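# Lift bread from toaster oven with spatula onto table

## Task

Using the spatula, and without any part of the robot contacting the bread, bring the bread out of the toaster oven. The bread must end up lying flat on the table and no longer on the spatula. Then set the spatula on the table so it does not touch the bread, and release it.

## Robot and tools

Robot: two arms, left_arm and right_arm, each ending in a five-finger hand (left_arm has a left hand, the mirror of the right). Base positions in the scene frame: left_arm (0, +0.301, -0.002) m, right_arm (+0.014, -0.237, -0.001) m, each yawed very slightly. A post stands behind the arms and a camera stand sits between them just behind the bases.

Frames: the scene frame has its origin at table height midway between the nominal bases, +x out over the table, +z up, left_arm toward +y (arm names do not match image sides). Each arm's reported hand pose, velocities and targets, and all pose offsets you send, use that arm's own base axes; rotations turn about the hand target's position. Fixed cameras and the table use the scene frame. Reported positions may be off by a few cm.

Hand point: a point rigidly tied to the palm, 0.05 m in front of it and 0.15 m out from the wrist flange. Its +z runs along the straight fingers, +y out of the palm, +x across the palm away from the thumb (toward the thumb on the left hand). Straight fingers reach 0.06-0.07 m past it along +z, and sit 0.06 m behind it along -y. A wrist bracket on the little-finger side sticks out and can strike objects.

The 28-number row (every number in [-1, 1], always all 28 even if one arm moves): left dx, dy, dz, rx, ry, rz; left thumb_turn, thumb_bend, index, middle, ring, little; left force_limit, speed; then the same 14 for the right arm. Pose numbers are offsets, not absolute poses, measured from that arm's Hand target at the start of the action or move, in base axes. Scale: 1.0 = 0.6 m for dx..dz and 180 degrees for the rotation vector rx, ry, rz. All six pose numbers 0 means no new pose request. Finger numbers are absolute targets: -1 open/straight, +1 closed; thumb_turn -1 beside the palm, +1 in front opposite the fingers. force_limit maps -1..+1 to about 0..10 N (0..15 N for the two thumb motors). speed rises from near zero at -1 to full at +0.48 and above. There is no 'unchanged' value: to keep a hand as it is, repeat the last eight hand numbers you actually sent; if none sent yet, use hand_measured plus hand_force_limit and hand_speed. Use speed -0.94 or below for a gentle close. Thumb-and-fingers grip fits objects about 0.035-0.065 m thick, handles down to about 0.025 m.

Tools:
- execute_actions(actions, cameras): actions is a list of actions; each action is a table of 1 to 15 rows, one row per 1/30 s step; a short table repeats its last row up to step 15. Every row in one action counts from the same start pose, not from the prior row. Repeating an offset in a new action moves further. Images only if actions is empty or cameras is given.
- move(target, speed, blend, blocking, cameras): target is one 28-number row or a list of up to 15 rows, each counted from the same starting Hand targets. Straight-line paths, all arms finishing together, capped at 10 s. speed in m/s, 0.002 to 4.3, default 0.25 (turns up to twice that in rad/s), one value or one per target. blend in m rounds corners; 0 stops at each target. blocking=false returns after about 0.5 s while motion continues. No obstacle avoidance.
- wait(seconds 0-3600): lets time pass, sends nothing new.
- stop: brakes a running move.
- zoom_image(camera, region [x0,y0,x1,y1] pixels, at most 504 by 504): closer look at the latest image of cam_high, cam_low, cam_left_wrist or cam_right_wrist (all 672x504).
- show_instructions: shows the reference pages.
- finished_scene(scene=1): ends the scene; irreversible.

Results: each arm's end_effector_position (m) and end_effector_quat_wxyz in its base frame, Hand target (the last commanded, clipped pose from which next offsets count), joint positions, velocities and torques, and per hand six-value lists hand_measured, hand_stopped_by (moving, target, force, stalled, fault) and hand_load_n (positive = finger pushed open; a dropped grip shows as load near 0), plus hand_force_limit, hand_speed, motor temperatures. Moves add a 'move:' line such as done, off_target, moving, held or fault, plus limits=paced (pose clipped) or limits=held (steps withheld). Execute calls list some intermediate end_effector_position steps.

Behaviour to expect: the arms track loosely; the hand often rests 1-3 cm (sometimes 5 cm) short, usually low, without any contact. A new execute_actions call (even zeros) re-requests the target; otherwise send the remaining gap as an offset. Orientation commands are clipped to 40 degrees from the measured one each step. A blocked arm keeps pushing until you command it back past its current position. Fingers keep moving after the action until target or force limit, then lock.

Avoid: letting anything fall off the table or drop even slightly, releasing something still moving, fast impacts, hard pushes on fixed or heavy items, ramming doors, hard contact between the two arms or closing one hand on the other, excessive finger loads, and long stretched holds that overheat motors (85 °C warns, 100 °C drops the arm for 30-60 s). Objects may occasionally be nudged by outside pushes.

Each tool is called after "Request:" by a JSON object that holds its "name" and its "arguments", one argument or row to a line.

Reference images:

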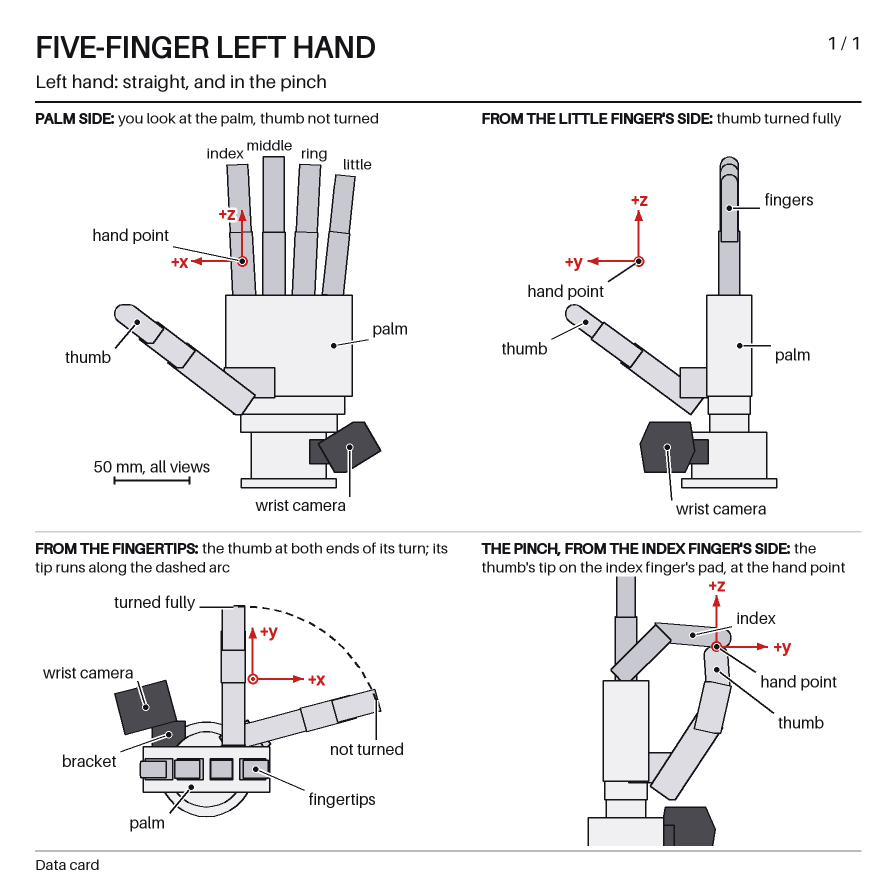

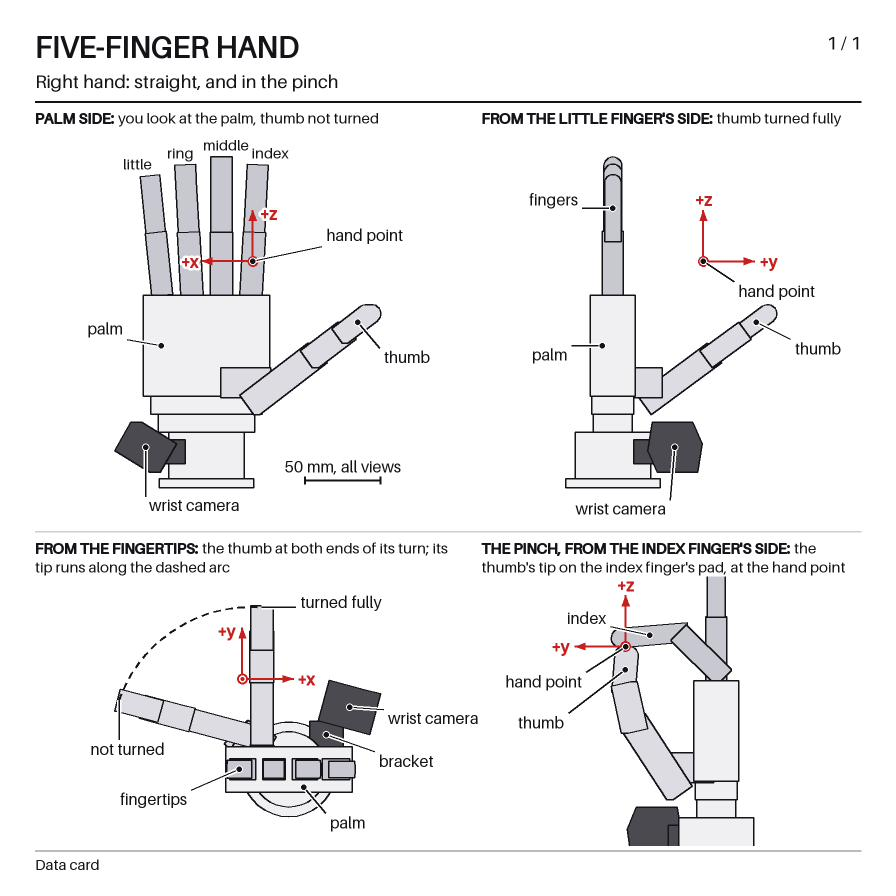

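## Session

Request:
{"name": "execute_actions", "arguments": {
  "actions": []
}}

Scene clock: 0.00 s.
left_arm: end_effector_position=(+0.0870, -0.2913, +0.2007) hand_measured=(-1.000, -1.000, -1.000, -1.000, -1.000, -1.000) hand_load_n=(+0.0, +0.0, +0.0, +0.0, +0.0, +0.0) hand_stopped_by=(target, target, target, target, target, target) hand_force_limit=0.00 hand_speed=-0.80 end_effector_quat_wxyz=(-0.204, -0.023, +0.924, -0.322) | right_arm: end_effector_position=(+0.3058, -0.0669, +0.2116) hand_measured=(-1.000, -1.000, -1.000, -1.000, -1.000, -1.000) hand_load_n=(+0.0, +0.0, +0.0, +0.0, +0.0, +0.0) hand_stopped_by=(target, target, target, target, target, target) hand_force_limit=0.00 hand_speed=-0.80 end_effector_quat_wxyz=(-0.061, -0.220, +0.940, -0.255)
Joint positions: left_arm=[-0.851 1.07 0.905 -1.11 0.736 0.555] | right_arm=[-0.087 1.129 1.091 -1.484 0.529 1.012]
Joint velocities: within noise
Joint torques (N m): no reading
Motor temperatures (°C): left_arm=[25 23 25 20 23 24] | right_arm=[23 19 22 23 23 25]
Heat: left arm: hottest waist 25 °C; right arm: hottest wrist roll 25 °C.
Hand target: left_arm +0.0901, -0.2972, +0.2096; -0.198, -0.018, +0.922, -0.331 | right_arm +0.3138, -0.0673, +0.2223; -0.047, -0.218, +0.939, -0.261

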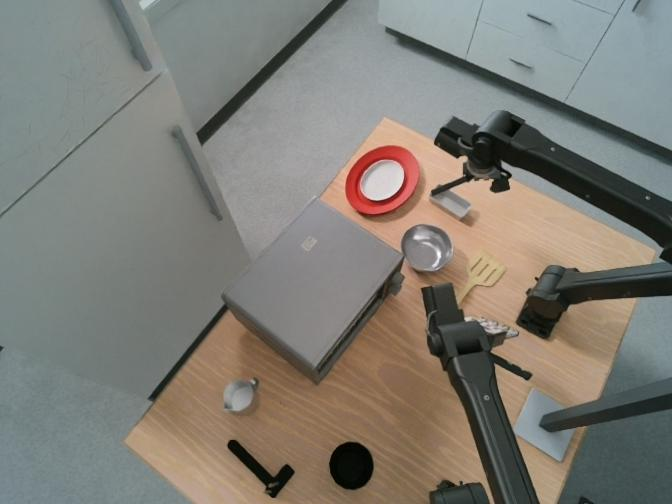

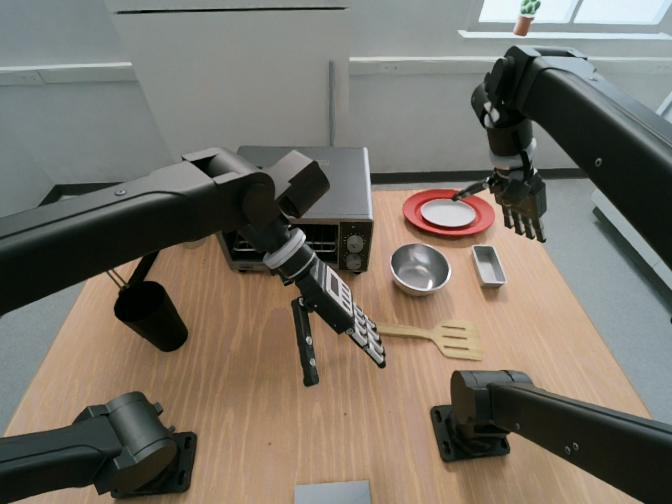

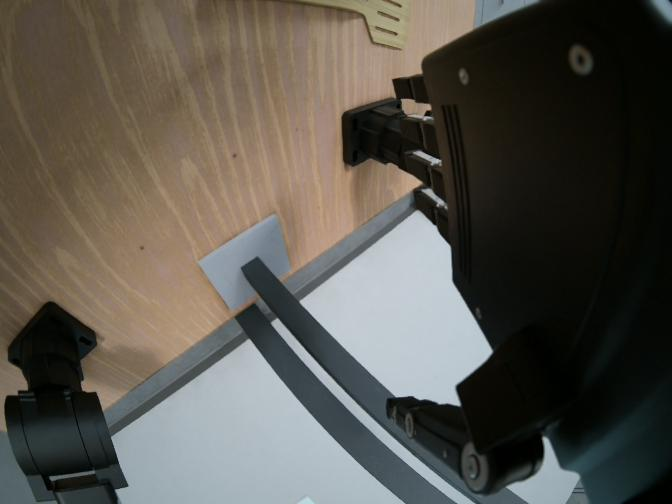

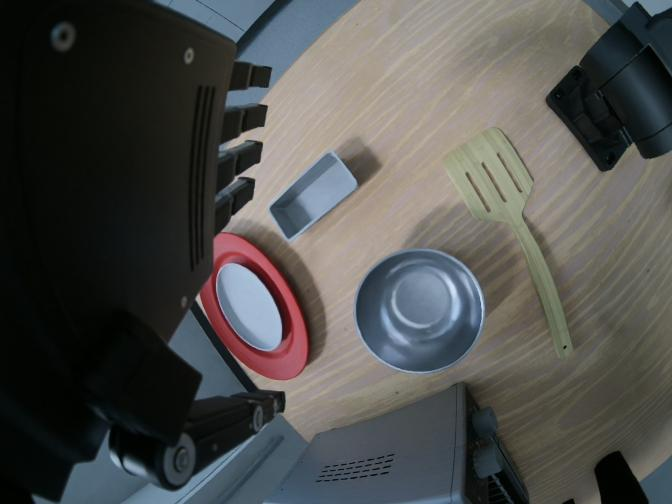

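Request:
{"name": "zoom_image", "arguments": {
  "camera": "cam_low",
  "region": [200, 120, 400, 300]
}}

Request:
{"name": "zoom_image", "arguments": {
  "camera": "cam_high",
  "region": [200, 180, 440, 400]
}}

Request:
{"name": "zoom_image", "arguments": {
  "camera": "cam_right_wrist",
  "region": [300, 100, 640, 500]
}}

Scaled by 2.520 from the camera's image (finer frame: 960x720).

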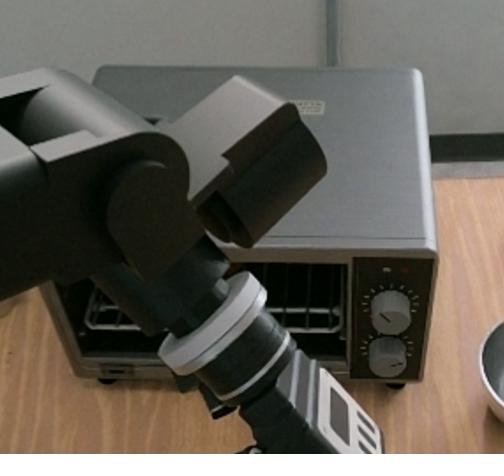

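Scaled by 2.100 from the camera's image (finer frame: 960x720).

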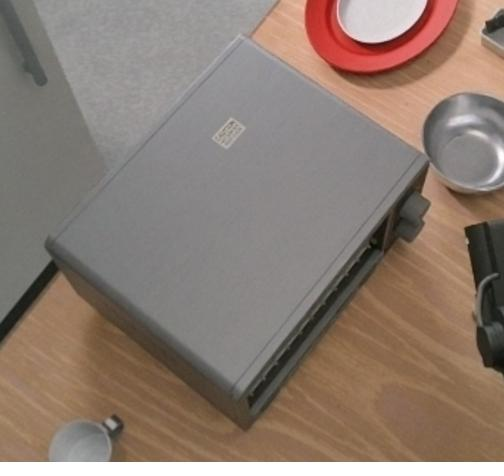

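Scaled by 1.260 from the camera's image (finer frame: 960x720).

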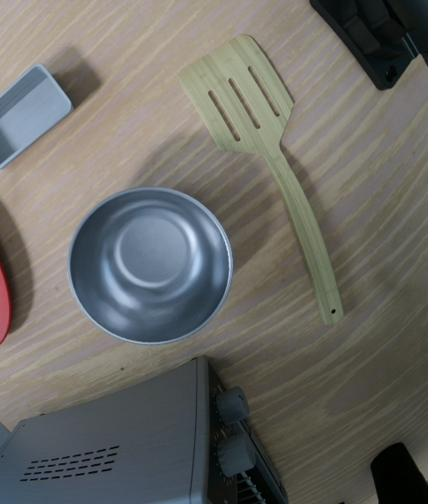

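Request:
{"name": "move", "arguments": {
  "target": [0.1, 0.35, 0.2, 0,0,0, -1,-1,-1,-1,-1,-1,0,-0.8, 0,0,0,0,0,0,-1,-1,-1,-1,-1,-1,0,-0.8],
  "speed": 0.2,
  "cameras": ["all"]
}}

Scene clock: 8.83 s.
left_arm: end_effector_position=(+0.1473, -0.0908, +0.3139) hand_measured=(-1.000, -1.000, -1.000, -1.000, -1.000, -1.000) hand_load_n=(+0.0, +0.0, +0.0, +0.0, +0.0, +0.0) hand_stopped_by=(target, target, target, target, target, target) hand_force_limit=0.00 hand_speed=-0.80 end_effector_quat_wxyz=(+0.049, -0.100, +0.952, -0.284) | right_arm: end_effector_position=(+0.3058, -0.0669, +0.2116) hand_measured=(-1.000, -1.000, -1.000, -1.000, -1.000, -1.000) hand_load_n=(+0.0, +0.0, +0.0, +0.0, +0.0, +0.0) hand_stopped_by=(target, target, target, target, target, target) hand_force_limit=0.00 hand_speed=-0.80 end_effector_quat_wxyz=(-0.061, -0.220, +0.940, -0.255)
Joint positions: left_arm=[-0.186 0.737 1.129 -1.676 0.516 1.098] | right_arm=[-0.087 1.129 1.091 -1.484 0.529 1.012]
Joint torques (N m): left_arm=[2.26 0.03 12.07 0.03 0.32 0.13] | right_arm=[0.15 -6.83 10.81 0.18 0.41 -0.05]
Heat: left arm: hottest elbow 27 °C; right arm: hottest wrist roll 25 °C.
Hand target: left_arm +0.1501, -0.0872, +0.3296; -0.198, -0.018, +0.922, -0.331 | right_arm +0.3138, -0.0673, +0.2223; -0.047, -0.218, +0.939, -0.261
Off the commanded pose: left_arm 0.016 m, 31 deg | right_arm 0.013 m, 2 deg.
joint sent to its limit (left arm) — joint 4 (wrist pitch), lower limit. The joint targets are off in position and orientation.
move: off_target (left_arm)
cam_left_wrist: T_world_to_cam=[[-0.11273, -0.84209, 0.52742, -0.22702], [-0.92967, 0.27675, 0.24315, 0.09196], [-0.35072, -0.46292, -0.81407, 0.3837]] pos_world=[0.19447, -0.039, 0.40973]

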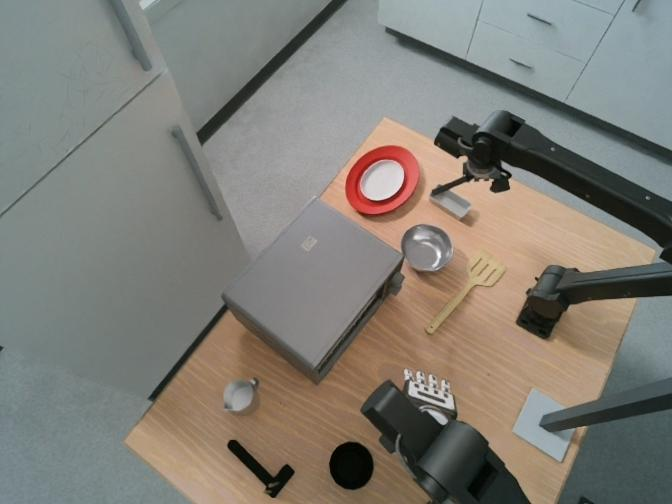

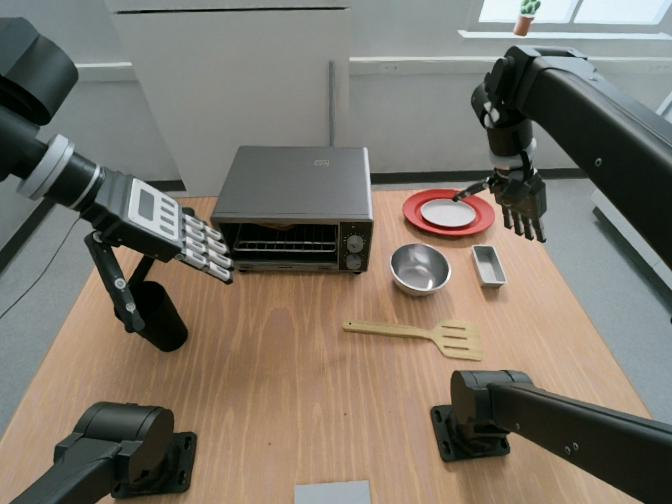

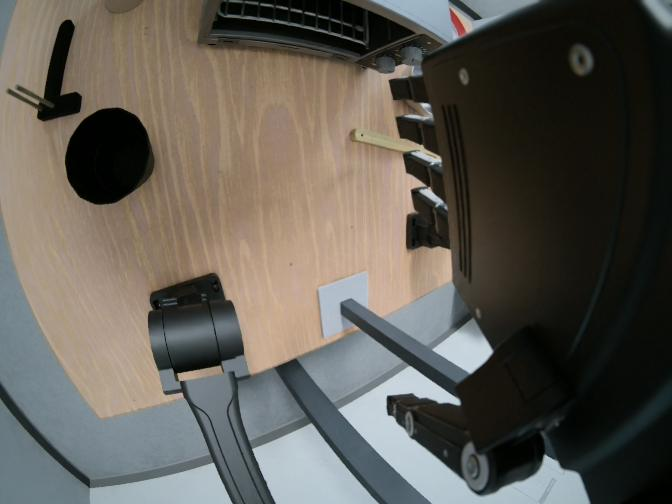

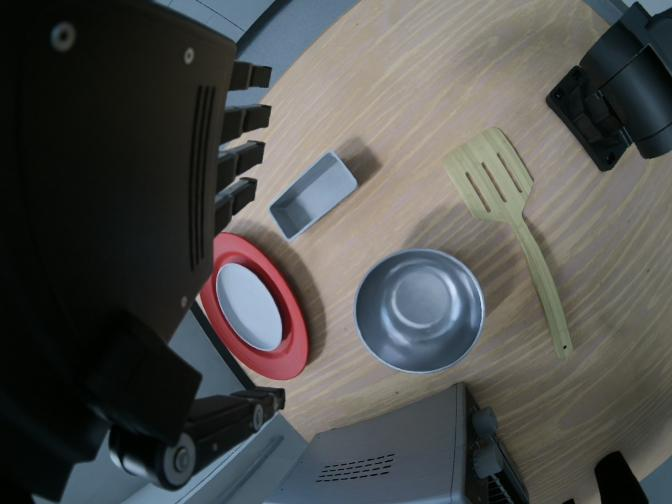

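Request:
{"name": "zoom_image", "arguments": {
  "camera": "cam_low",
  "region": [200, 190, 390, 290]
}}

Request:
{"name": "zoom_image", "arguments": {
  "camera": "cam_low",
  "region": [330, 290, 490, 380]
}}

Request:
{"name": "zoom_image", "arguments": {
  "camera": "cam_high",
  "region": [410, 220, 530, 350]
}}

Request:
{"name": "zoom_image", "arguments": {
  "camera": "cam_left_wrist",
  "region": [190, 0, 460, 160]
}}

Scaled by 2.653 from the camera's image (finer frame: 960x720).

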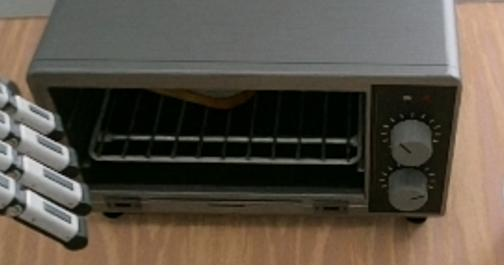

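Scaled by 3.150 from the camera's image (finer frame: 960x720).

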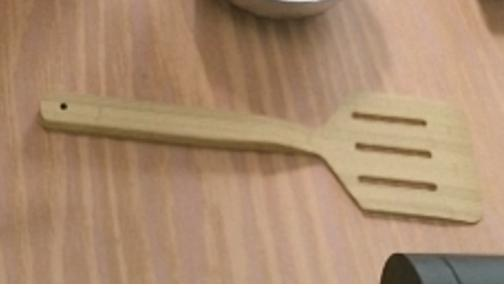

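Scaled by 3.877 from the camera's image (finer frame: 960x720).

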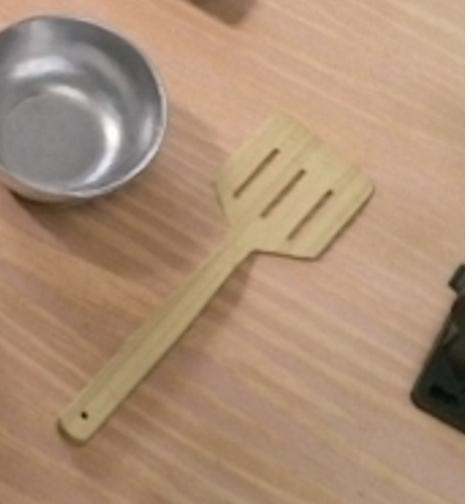

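Scaled by 1.867 from the camera's image (finer frame: 960x720).

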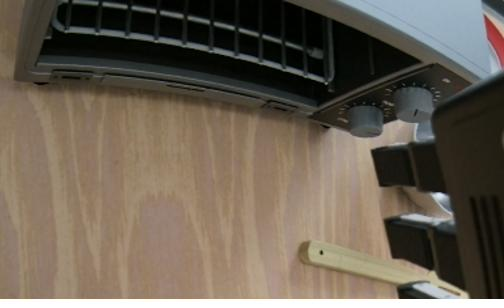

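Request:
{"name": "move", "arguments": {
  "target": [0,0,0,0,0,0,-1,-1,-1,-1,-1,-1,0,-0.8, -0.1,0.32,0.0,-0.102,-0.226,0.313,-1,-1,-1,-1,-1,-1,0,-0.8],
  "speed": 0.2,
  "cameras": ["all"]
}}

Scene clock: 32.77 s.
left_arm: end_effector_position=(+0.1474, -0.0908, +0.3138) hand_measured=(-1.000, -1.000, -1.000, -1.000, -1.000, -1.000) hand_load_n=(+0.0, +0.0, +0.0, +0.0, +0.0, +0.0) hand_stopped_by=(target, target, target, target, target, target) hand_force_limit=0.00 hand_speed=-0.80 end_effector_quat_wxyz=(+0.049, -0.100, +0.952, -0.284) | right_arm: end_effector_position=(+0.2523, +0.1217, +0.2179) hand_measured=(-1.000, -1.000, -1.000, -1.000, -1.000, -1.000) hand_load_n=(-0.5, +0.0, +0.0, +0.0, +0.0, +0.0) hand_stopped_by=(target, target, target, target, target, target) hand_force_limit=0.00 hand_speed=-0.80 end_effector_quat_wxyz=(+0.352, -0.517, +0.641, -0.445)
Joint positions: left_arm=[-0.186 0.737 1.129 -1.676 0.516 1.1] | right_arm=[0.961 0.502 0.565 -0.852 1.046 0.708]
Joint torques (N m): left_arm=[2.26 0.03 12.07 0.03 0.32 0.16] | right_arm=[0.38 -0.97 9.69 2.03 0.81 -0.16]
Motor temperatures (°C): left_arm=[25 23 30 20 23 24] | right_arm=[23 19 27 23 23 25]
Heat: left arm: hottest elbow 30 °C; right arm: hottest elbow 27 °C.
Hand target: left_arm +0.1501, -0.0872, +0.3296; -0.198, -0.018, +0.922, -0.331 | right_arm +0.2538, +0.1247, +0.2223; +0.361, -0.515, +0.636, -0.446
Off the commanded pose: left_arm 0.016 m, 31 deg | right_arm 0.006 m, 1 deg.
joint sent to its limit (left arm) — joint 4 (wrist pitch), lower limit. The joint targets are off in position and orientation.
move: done
cam_left_wrist: T_world_to_cam=[[-0.1142, -0.84207, 0.52714, -0.22661], [-0.92953, 0.27784, 0.24245, 0.09235], [-0.35062, -0.4623, -0.81446, 0.38389]] pos_world=[0.19457, -0.03901, 0.40973]
cam_right_wrist: T_world_to_cam=[[-0.34622, -0.17407, -0.92186, 0.31263], [-0.34885, 0.93606, -0.04574, -0.01644], [0.87088, 0.30576, -0.38481, -0.05629]] pos_world=[0.15152, 0.08702, 0.26578]

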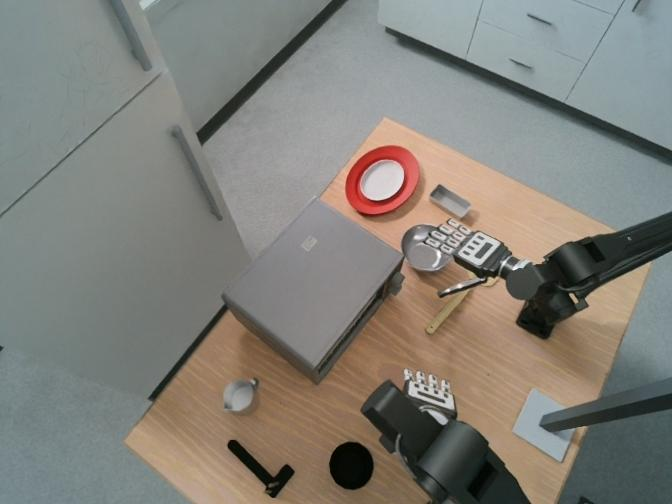

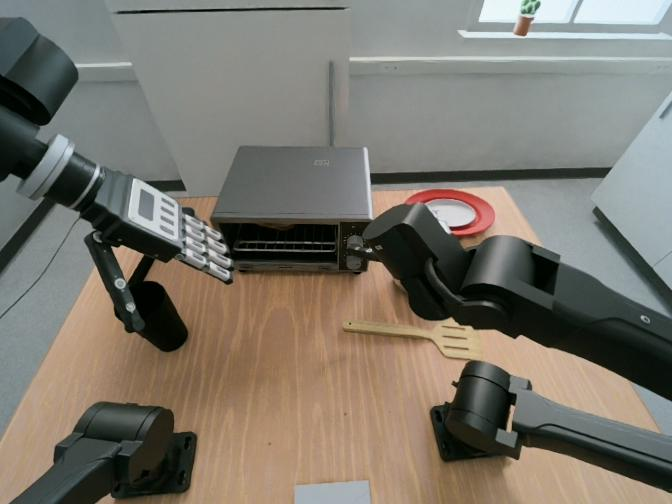

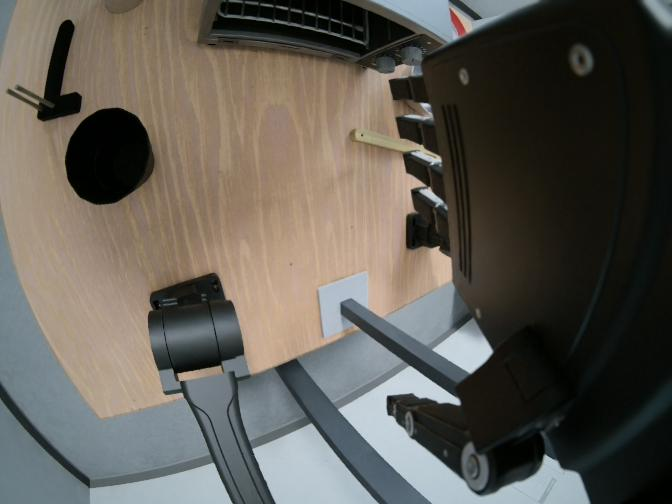

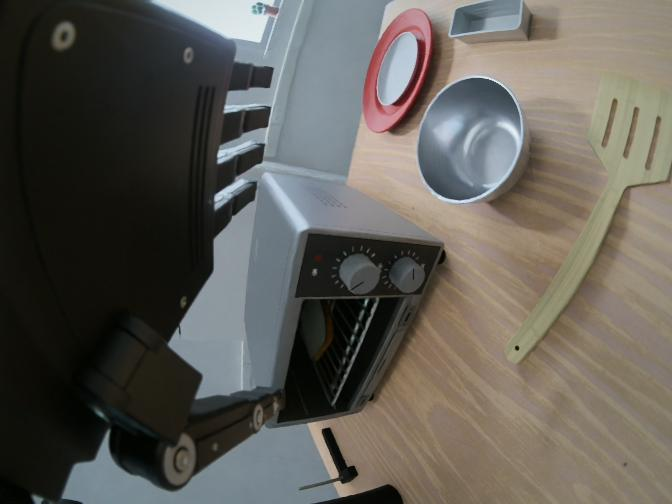

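Request:
{"name": "zoom_image", "arguments": {
  "camera": "cam_right_wrist",
  "region": [240, 160, 460, 440]
}}

Request:
{"name": "zoom_image", "arguments": {
  "camera": "cam_right_wrist",
  "region": [480, 60, 672, 380]
}}

Scaled by 1.800 from the camera's image (finer frame: 960x720).

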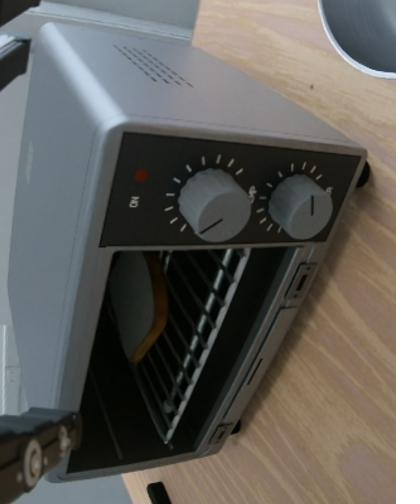

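Scaled by 1.575 from the camera's image (finer frame: 960x720).

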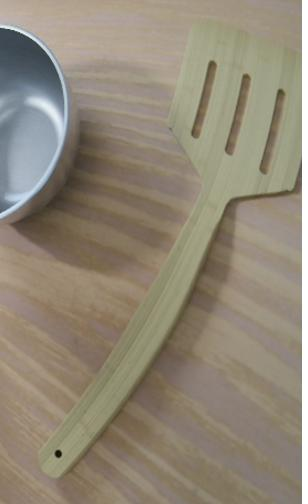

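Request:
{"name": "move", "arguments": {
  "target": [0.1,0.31,0.03,0,0,0,-1,-1,-1,-1,-1,-1,0,-0.8, -0.09,0.083,-0.17,0,0,0,1,-0.3,-0.3,-0.3,-0.3,-0.3,0,0.2],
  "speed": 0.2,
  "cameras": ["all"]
}}

Scene clock: 38.87 s.
left_arm: end_effector_position=(+0.2080, +0.0959, +0.3261) hand_measured=(-1.000, -1.000, -1.000, -1.000, -1.000, -1.000) hand_load_n=(+0.0, +0.0, +0.0, +0.0, +0.0, -0.5) hand_stopped_by=(target, target, target, target, target, target) hand_force_limit=0.00 hand_speed=-0.80 end_effector_quat_wxyz=(+0.166, -0.144, +0.970, -0.108) | right_arm: end_effector_position=(+0.2008, +0.1659, +0.1123) hand_measured=(+1.000, -0.300, -0.300, -0.300, -0.300, -0.300) hand_load_n=(+0.5, +0.0, +0.0, +0.0, +0.0, +0.0) hand_stopped_by=(target, target, target, target, target, target) hand_force_limit=0.00 hand_speed=0.20 end_effector_quat_wxyz=(+0.350, -0.517, +0.638, -0.450)
Joint positions: left_arm=[0.42 0.854 1.23 -1.676 0.296 1.655] | right_arm=[1.36 0.876 0.462 -1.205 1.213 1.602]
Joint torques (N m): left_arm=[1.79 -1.85 12.79 0.05 0.1 0.17] | right_arm=[1.79 -1.26 9.37 -0.21 1.28 0.09]
Heat: left arm: hottest elbow 31 °C; right arm: hottest elbow 27 °C.
Hand target: left_arm +0.2101, +0.0988, +0.3476; -0.113, -0.048, +0.951, -0.284 | right_arm +0.1998, +0.1745, +0.1203; +0.361, -0.515, +0.636, -0.446
Off the commanded pose: left_arm 0.022 m, 52 deg; orientation clipped | right_arm 0.012 m, 1 deg.
joint sent to its limit (left arm) — joint 4 (wrist pitch), lower limit. The joint targets are off in position and orientation.
move: off_target (left_arm, right_arm); limits=paced
cam_left_wrist: T_world_to_cam=[[-0.01864, -0.98412, 0.17651, 0.03915], [-0.98846, 0.04468, 0.14475, 0.16035], [-0.15033, -0.17178, -0.9736, 0.48387]] pos_world=[0.23197, 0.11448, 0.44098]
cam_right_wrist: T_world_to_cam=[[-0.343, -0.18367, -0.9212, 0.20614], [-0.34591, 0.93648, -0.05792, -0.07985], [0.87333, 0.29879, -0.38475, -0.06496]] pos_world=[0.09982, 0.13205, 0.16028]

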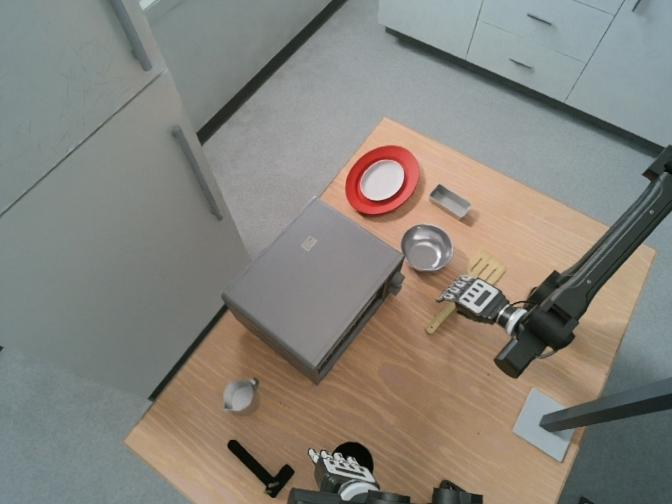

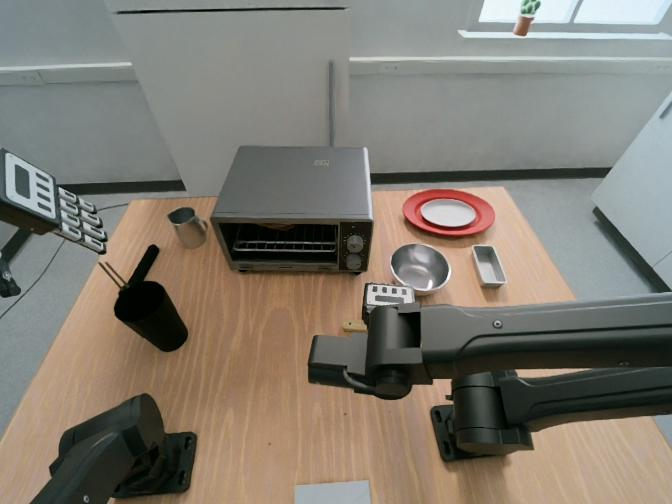

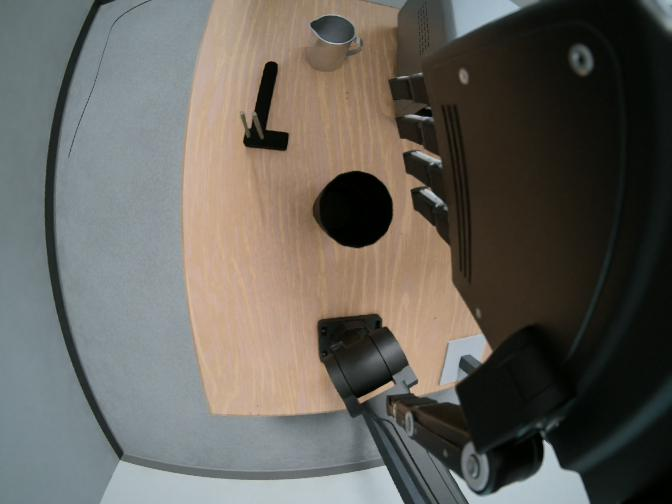

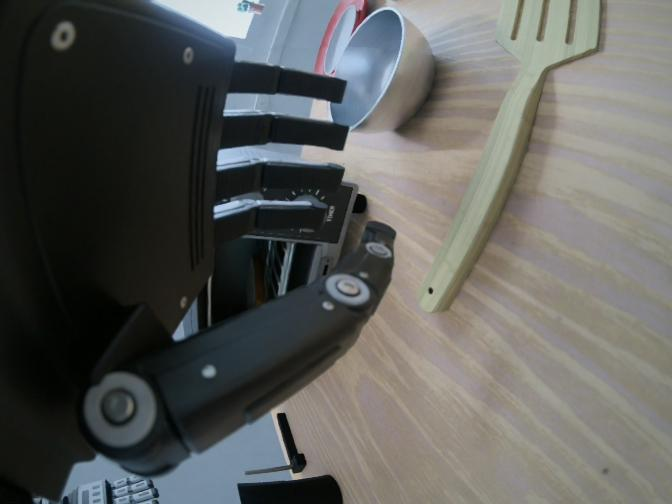

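Request:
{"name": "move", "arguments": {
  "target": [0,0,0,0,0,0,-1,-1,-1,-1,-1,-1,0,-0.8, 0.027,0.010,-0.112,0,0,0,1,-0.3,-0.3,-0.3,-0.3,-0.3,0,0.2],
  "speed": 0.1,
  "cameras": ["cam_right_wrist","cam_high","cam_low"]
}}

Scene clock: 43.67 s.
left_arm: end_effector_position=(+0.2079, +0.0962, +0.3261) hand_measured=(-1.000, -1.000, -1.000, -1.000, -1.000, -1.000) hand_load_n=(+0.0, -0.5, +0.0, +0.0, +0.0, +0.0) hand_stopped_by=(target, target, target, target, target, target) hand_force_limit=0.00 hand_speed=-0.80 end_effector_quat_wxyz=(+0.165, -0.144, +0.970, -0.107) | right_arm: end_effector_position=(+0.2112, +0.1819, +0.0506) hand_measured=(+1.000, -0.300, -0.300, -0.300, -0.300, -0.300) hand_load_n=(+0.0, +0.5, +0.0, +0.0, +0.0, +0.0) hand_stopped_by=(target, target, target, target, target, target) hand_force_limit=0.00 hand_speed=0.20 end_effector_quat_wxyz=(+0.359, -0.523, +0.631, -0.446)
Joint positions: left_arm=[0.42 0.854 1.23 -1.676 0.294 1.655] | right_arm=[1.325 1.036 0.345 -0.757 1.217 1.426]
Joint torques (N m): left_arm=[1.73 -1.9 12.77 0.03 0.09 0.17] | right_arm=[-0.44 -3.9 6.91 1.07 0.93 -0.25]
Heat: left arm: hottest elbow 31 °C; right arm: hottest elbow 27 °C.
Hand target: left_arm +0.2101, +0.0988, +0.3476; -0.113, -0.048, +0.951, -0.284 | right_arm +0.2160, +0.1805, +0.0531; +0.361, -0.515, +0.636, -0.446
Off the commanded pose: left_arm 0.022 m, 40 deg; orientation clipped | right_arm 0.006 m, 1 deg.
joint sent to its limit (left arm) — joint 4 (wrist pitch), lower limit. The joint targets are off in position and orientation.
move: done; limits=paced
cam_right_wrist: T_world_to_cam=[[-0.33067, -0.18816, -0.9248, 0.15407], [-0.3696, 0.92747, -0.05655, -0.0883], [0.86836, 0.3231, -0.37623, -0.10642]] pos_world=[0.11072, 0.14527, 0.09745]
Images, in order (width x height): cam_high 672x504, cam_low 672x504, cam_right_wrist 672x504.

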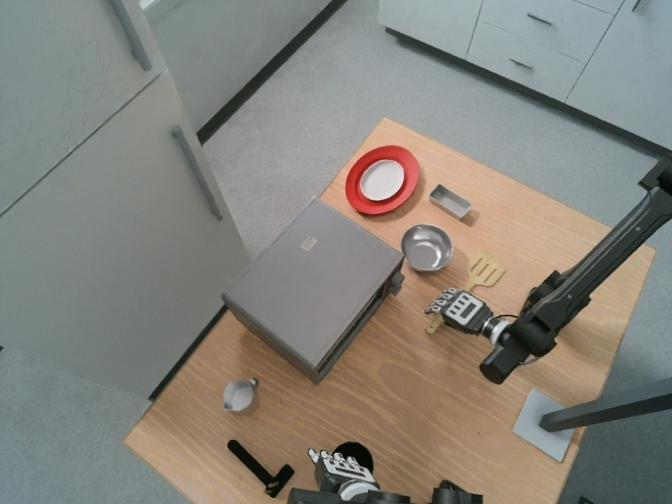

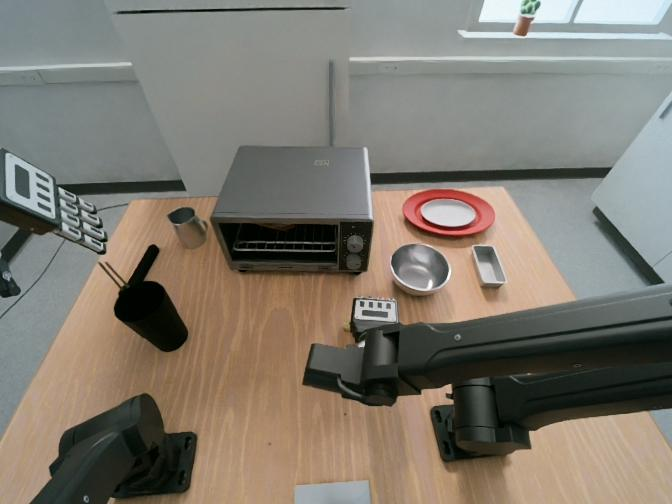

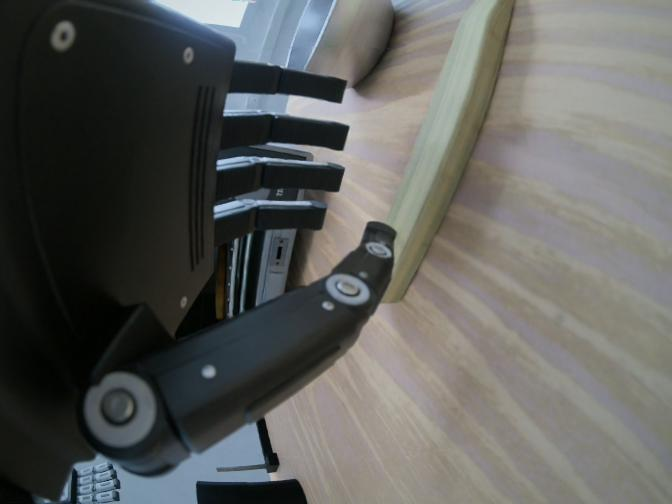

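Request:
{"name": "zoom_image", "arguments": {
  "camera": "cam_right_wrist",
  "region": [240, 20, 540, 340]
}}

Scaled by 1.575 from the camera's image (finer frame: 960x720).

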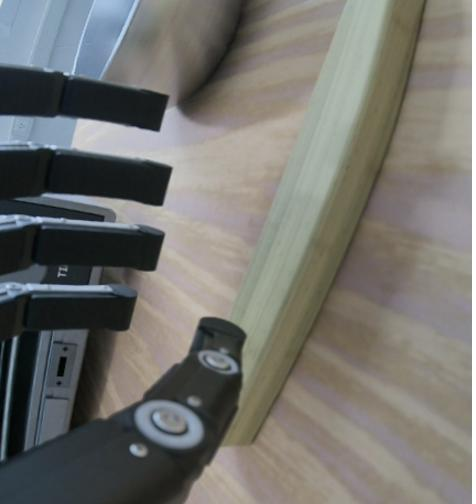

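Request:
{"name": "move", "arguments": {
  "target": [0,0,0,0,0,0,-1,-1,-1,-1,-1,-1,0,-0.8, 0.006,-0.018,-0.048,0,0,0,1,-0.2,-0.3,-0.3,-0.3,-0.3,0,0.2],
  "speed": 0.06,
  "cameras": ["cam_right_wrist","cam_high","cam_low"]
}}

Scene clock: 49.53 s.
left_arm: end_effector_position=(+0.2079, +0.0962, +0.3261) hand_measured=(-1.000, -1.000, -1.000, -1.000, -1.000, -1.000) hand_load_n=(+0.0, +0.0, +0.0, +0.0, +0.0, +0.0) hand_stopped_by=(target, target, target, target, target, target) hand_force_limit=0.00 hand_speed=-0.80 end_effector_quat_wxyz=(+0.165, -0.144, +0.970, -0.107) | right_arm: end_effector_position=(+0.2161, +0.1730, +0.0262) hand_measured=(+1.000, -0.200, -0.300, -0.300, -0.300, -0.300) hand_load_n=(-0.5, -0.5, +0.0, +0.0, +0.0, +0.0) hand_stopped_by=(target, target, target, target, target, target) hand_force_limit=0.00 hand_speed=0.20 end_effector_quat_wxyz=(+0.366, -0.518, +0.633, -0.445)
Joint positions: left_arm=[0.42 0.854 1.23 -1.676 0.294 1.655] | right_arm=[1.291 1.071 0.267 -0.539 1.217 1.332]
Joint torques (N m): left_arm=[1.79 -1.9 12.77 0.05 0.1 0.18] | right_arm=[-1.61 -2.49 6.13 1.25 0.62 -0.21]
Heat: left arm: hottest elbow 32 °C; right arm: hottest elbow 27 °C.
Hand target: left_arm +0.2101, +0.0988, +0.3476; -0.113, -0.048, +0.951, -0.284 | right_arm +0.2196, +0.1697, +0.0243; +0.361, -0.515, +0.636, -0.446
Off the commanded pose: left_arm 0.022 m, 40 deg; orientation clipped | right_arm 0.005 m, 1 deg.
joint sent to its limit (left arm) — joint 4 (wrist pitch), lower limit. The joint targets are off in position and orientation.
move: done; limits=paced
cam_right_wrist: T_world_to_cam=[[-0.32198, -0.17407, -0.93061, 0.12736], [-0.36735, 0.92891, -0.04665, -0.08057], [0.87257, 0.32684, -0.36304, -0.11884]] pos_world=[0.11511, 0.13586, 0.07162]
Images, in order (width x height): cam_high 672x504, cam_low 672x504, cam_right_wrist 672x504.

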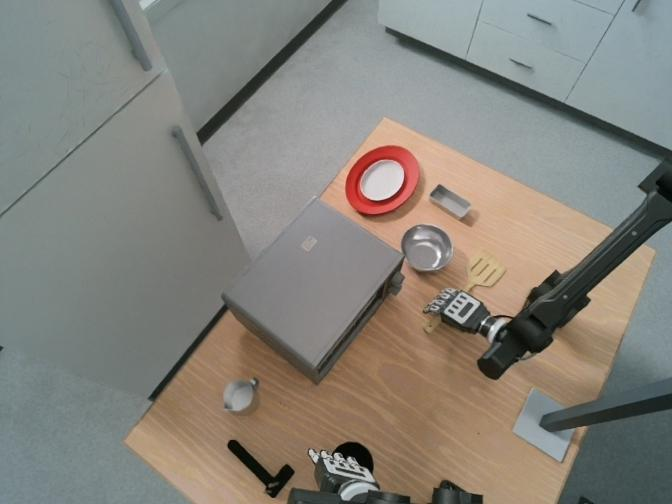

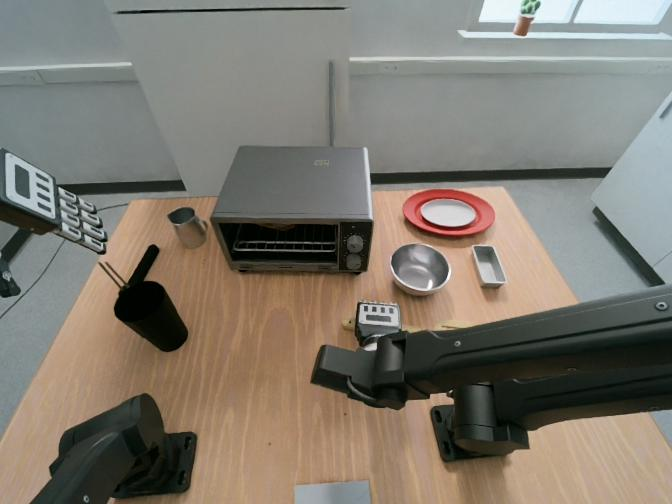

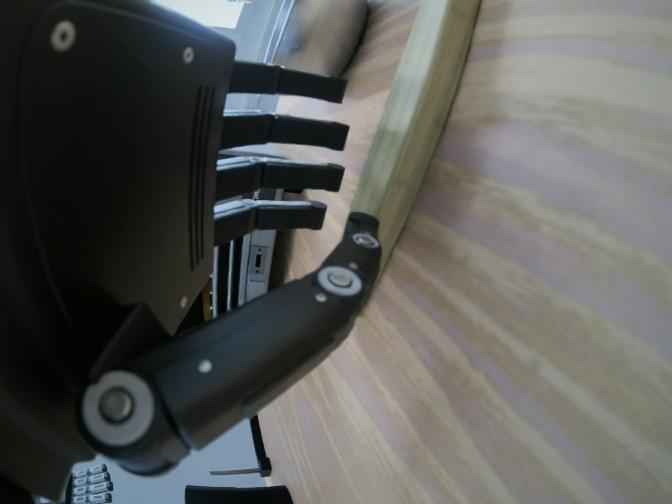

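Request:
{"name": "zoom_image", "arguments": {
  "camera": "cam_right_wrist",
  "region": [280, 100, 480, 300]
}}

Scaled by 2.520 from the camera's image (finer frame: 960x720).

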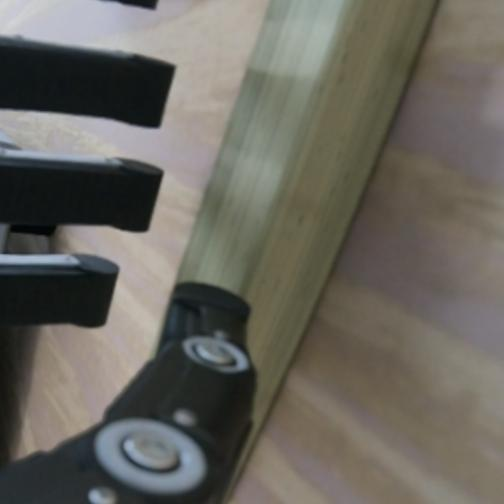

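Request:
{"name": "zoom_image", "arguments": {
  "camera": "cam_low",
  "region": [300, 280, 440, 380]
}}

Request:
{"name": "zoom_image", "arguments": {
  "camera": "cam_high",
  "region": [390, 260, 510, 360]
}}

Scaled by 3.600 from the camera's image (finer frame: 960x720).

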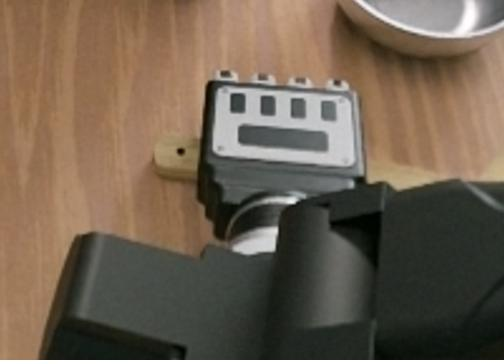

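Scaled by 4.200 from the camera's image (finer frame: 960x720).

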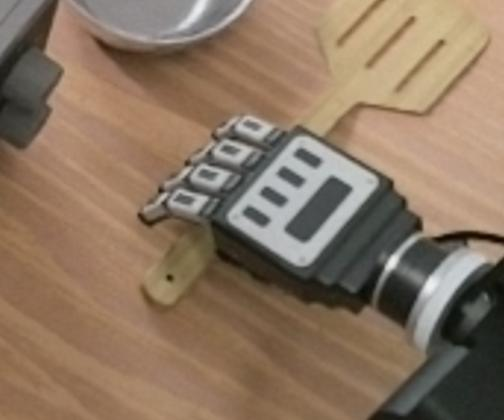

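Request:
{"name": "move", "arguments": {
  "target": [0,0,0,0,0,0,-1,-1,-1,-1,-1,-1,0,-0.8, -0.019,0.004,-0.013,0,0,0,1,-0.2,-0.3,-0.3,-0.3,-0.3,0,0.2],
  "speed": 0.06,
  "cameras": ["cam_right_wrist"]
}}

Request:
{"name": "zoom_image", "arguments": {
  "camera": "cam_right_wrist",
  "region": [280, 100, 480, 300]
}}

Scene clock: 54.03 s.
left_arm: end_effector_position=(+0.2079, +0.0962, +0.3261) hand_measured=(-1.000, -1.000, -1.000, -1.000, -1.000, -1.000) hand_load_n=(+0.0, +0.0, +0.0, +0.0, +0.0, +0.0) hand_stopped_by=(target, target, target, target, target, target) hand_force_limit=0.00 hand_speed=-0.80 end_effector_quat_wxyz=(+0.165, -0.144, +0.970, -0.107) | right_arm: end_effector_position=(+0.2155, +0.1708, +0.0247) hand_measured=(+1.000, -0.198, -0.300, -0.300, -0.300, -0.300) hand_load_n=(-0.5, -6.5, +0.0, +0.0, +0.0, +0.0) hand_stopped_by=(target, target, target, target, target, target) hand_force_limit=0.00 hand_speed=0.20 end_effector_quat_wxyz=(+0.375, -0.495, +0.643, -0.448)
Joint positions: left_arm=[0.42 0.854 1.23 -1.676 0.294 1.655] | right_arm=[1.311 1.117 0.275 -0.604 1.245 1.481]
Joint torques (N m): left_arm=[1.79 -1.9 12.77 0.05 0.1 0.17] | right_arm=[1.67 -1.32 6.26 -0.62 0.02 -0.11]
Heat: left arm: hottest elbow 32 °C; right arm: hottest elbow 27 °C.
Hand target: left_arm +0.2101, +0.0988, +0.3476; -0.113, -0.048, +0.951, -0.284 | right_arm +0.2082, +0.1721, +0.0165; +0.361, -0.515, +0.636, -0.446
Off the commanded pose: left_arm 0.022 m, 40 deg | right_arm 0.011 m, 3 deg.
joint sent to its limit (left arm) — joint 4 (wrist pitch), lower limit. The joint targets are off in position and orientation.
move: off_target (right_arm)
cam_right_wrist: T_world_to_cam=[[-0.30109, -0.13426, -0.9441, 0.11441], [-0.33483, 0.94189, -0.02716, -0.08848], [0.89288, 0.30793, -0.32854, -0.1202]] pos_world=[0.11215, 0.13571, 0.06612]

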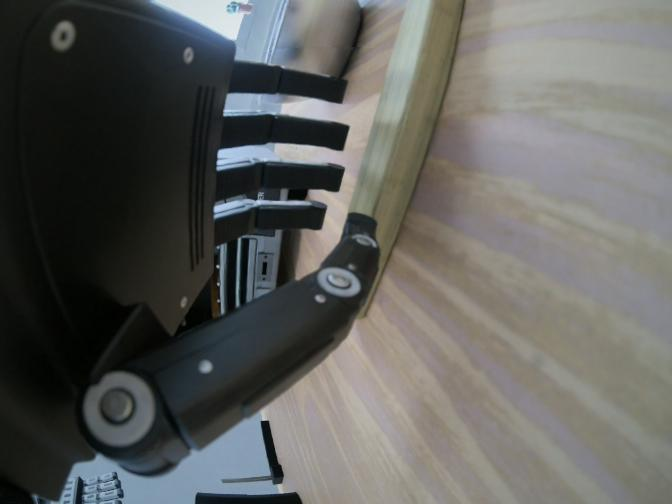

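Scaled by 2.520 from the camera's image (finer frame: 960x720).

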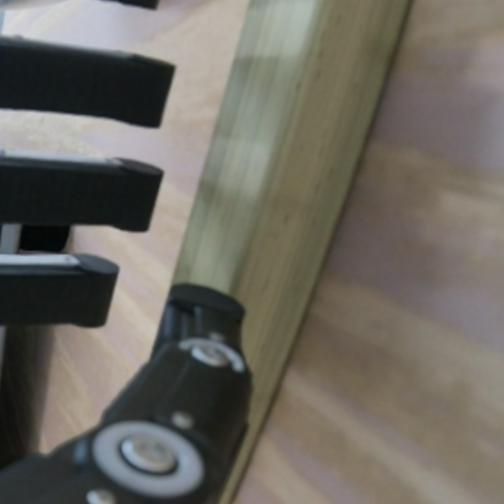

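Request:
{"name": "move", "arguments": {
  "target": [
    [0,0,0,0,0,0,-1,-1,-1,-1,-1,-1,0,-0.8, 0.01,0.0,0.03,0,0,0,1,-0.2,-0.3,-0.3,-0.3,-0.3,0,0.2],
    [0,0,0,0,0,0,-1,-1,-1,-1,-1,-1,0,-0.8, -0.012,0.0,0.025,0,0,0,1,-0.2,-0.3,-0.3,-0.3,-0.3,0,0.2]
  ],
  "speed": 0.06,
  "cameras": ["cam_right_wrist"]
}}

Scene clock: 57.17 s.
left_arm: end_effector_position=(+0.2079, +0.0962, +0.3261) hand_measured=(-1.000, -1.000, -1.000, -1.000, -1.000, -1.000) hand_load_n=(+0.0, +0.0, -0.5, +0.0, +0.0, +0.0) hand_stopped_by=(target, target, target, target, target, target) hand_force_limit=0.00 hand_speed=-0.80 end_effector_quat_wxyz=(+0.165, -0.144, +0.970, -0.107) | right_arm: end_effector_position=(+0.2010, +0.1523, +0.0215) hand_measured=(+1.000, -0.200, -0.300, -0.300, -0.300, -0.300) hand_load_n=(+0.0, +0.0, +0.0, +0.0, +0.0, +0.0) hand_stopped_by=(target, target, target, target, target, target) hand_force_limit=0.00 hand_speed=0.20 end_effector_quat_wxyz=(+0.346, -0.519, +0.633, -0.458)
Joint positions: left_arm=[0.42 0.854 1.23 -1.676 0.294 1.655] | right_arm=[1.349 1.096 0.276 -0.791 1.223 1.573]
Joint torques (N m): left_arm=[1.79 -1.85 12.78 0.05 0.1 0.17] | right_arm=[1.73 -1.55 8.73 -0.49 0.71 0.03]
Heat: left arm: hottest elbow 33 °C; right arm: hottest elbow 27 °C.
Hand target: left_arm +0.2101, +0.0988, +0.3476; -0.113, -0.048, +0.951, -0.284 | right_arm +0.2010, +0.1721, +0.0315; +0.361, -0.515, +0.636, -0.446
Off the commanded pose: left_arm 0.022 m, 40 deg | right_arm 0.022 m, 2 deg.
joint sent to its limit (left arm) — joint 4 (wrist pitch), lower limit. The joint targets are off in position and orientation.
move: off_target (right_arm)
cam_right_wrist: T_world_to_cam=[[-0.33737, -0.20198, -0.91945, 0.12165], [-0.3453, 0.93518, -0.07874, -0.07183], [0.87576, 0.29092, -0.38525, -0.09531]] pos_world=[0.09971, 0.11948, 0.06947]

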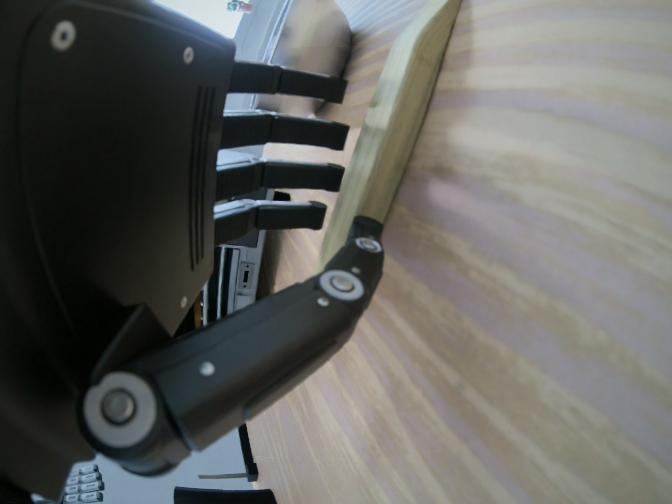

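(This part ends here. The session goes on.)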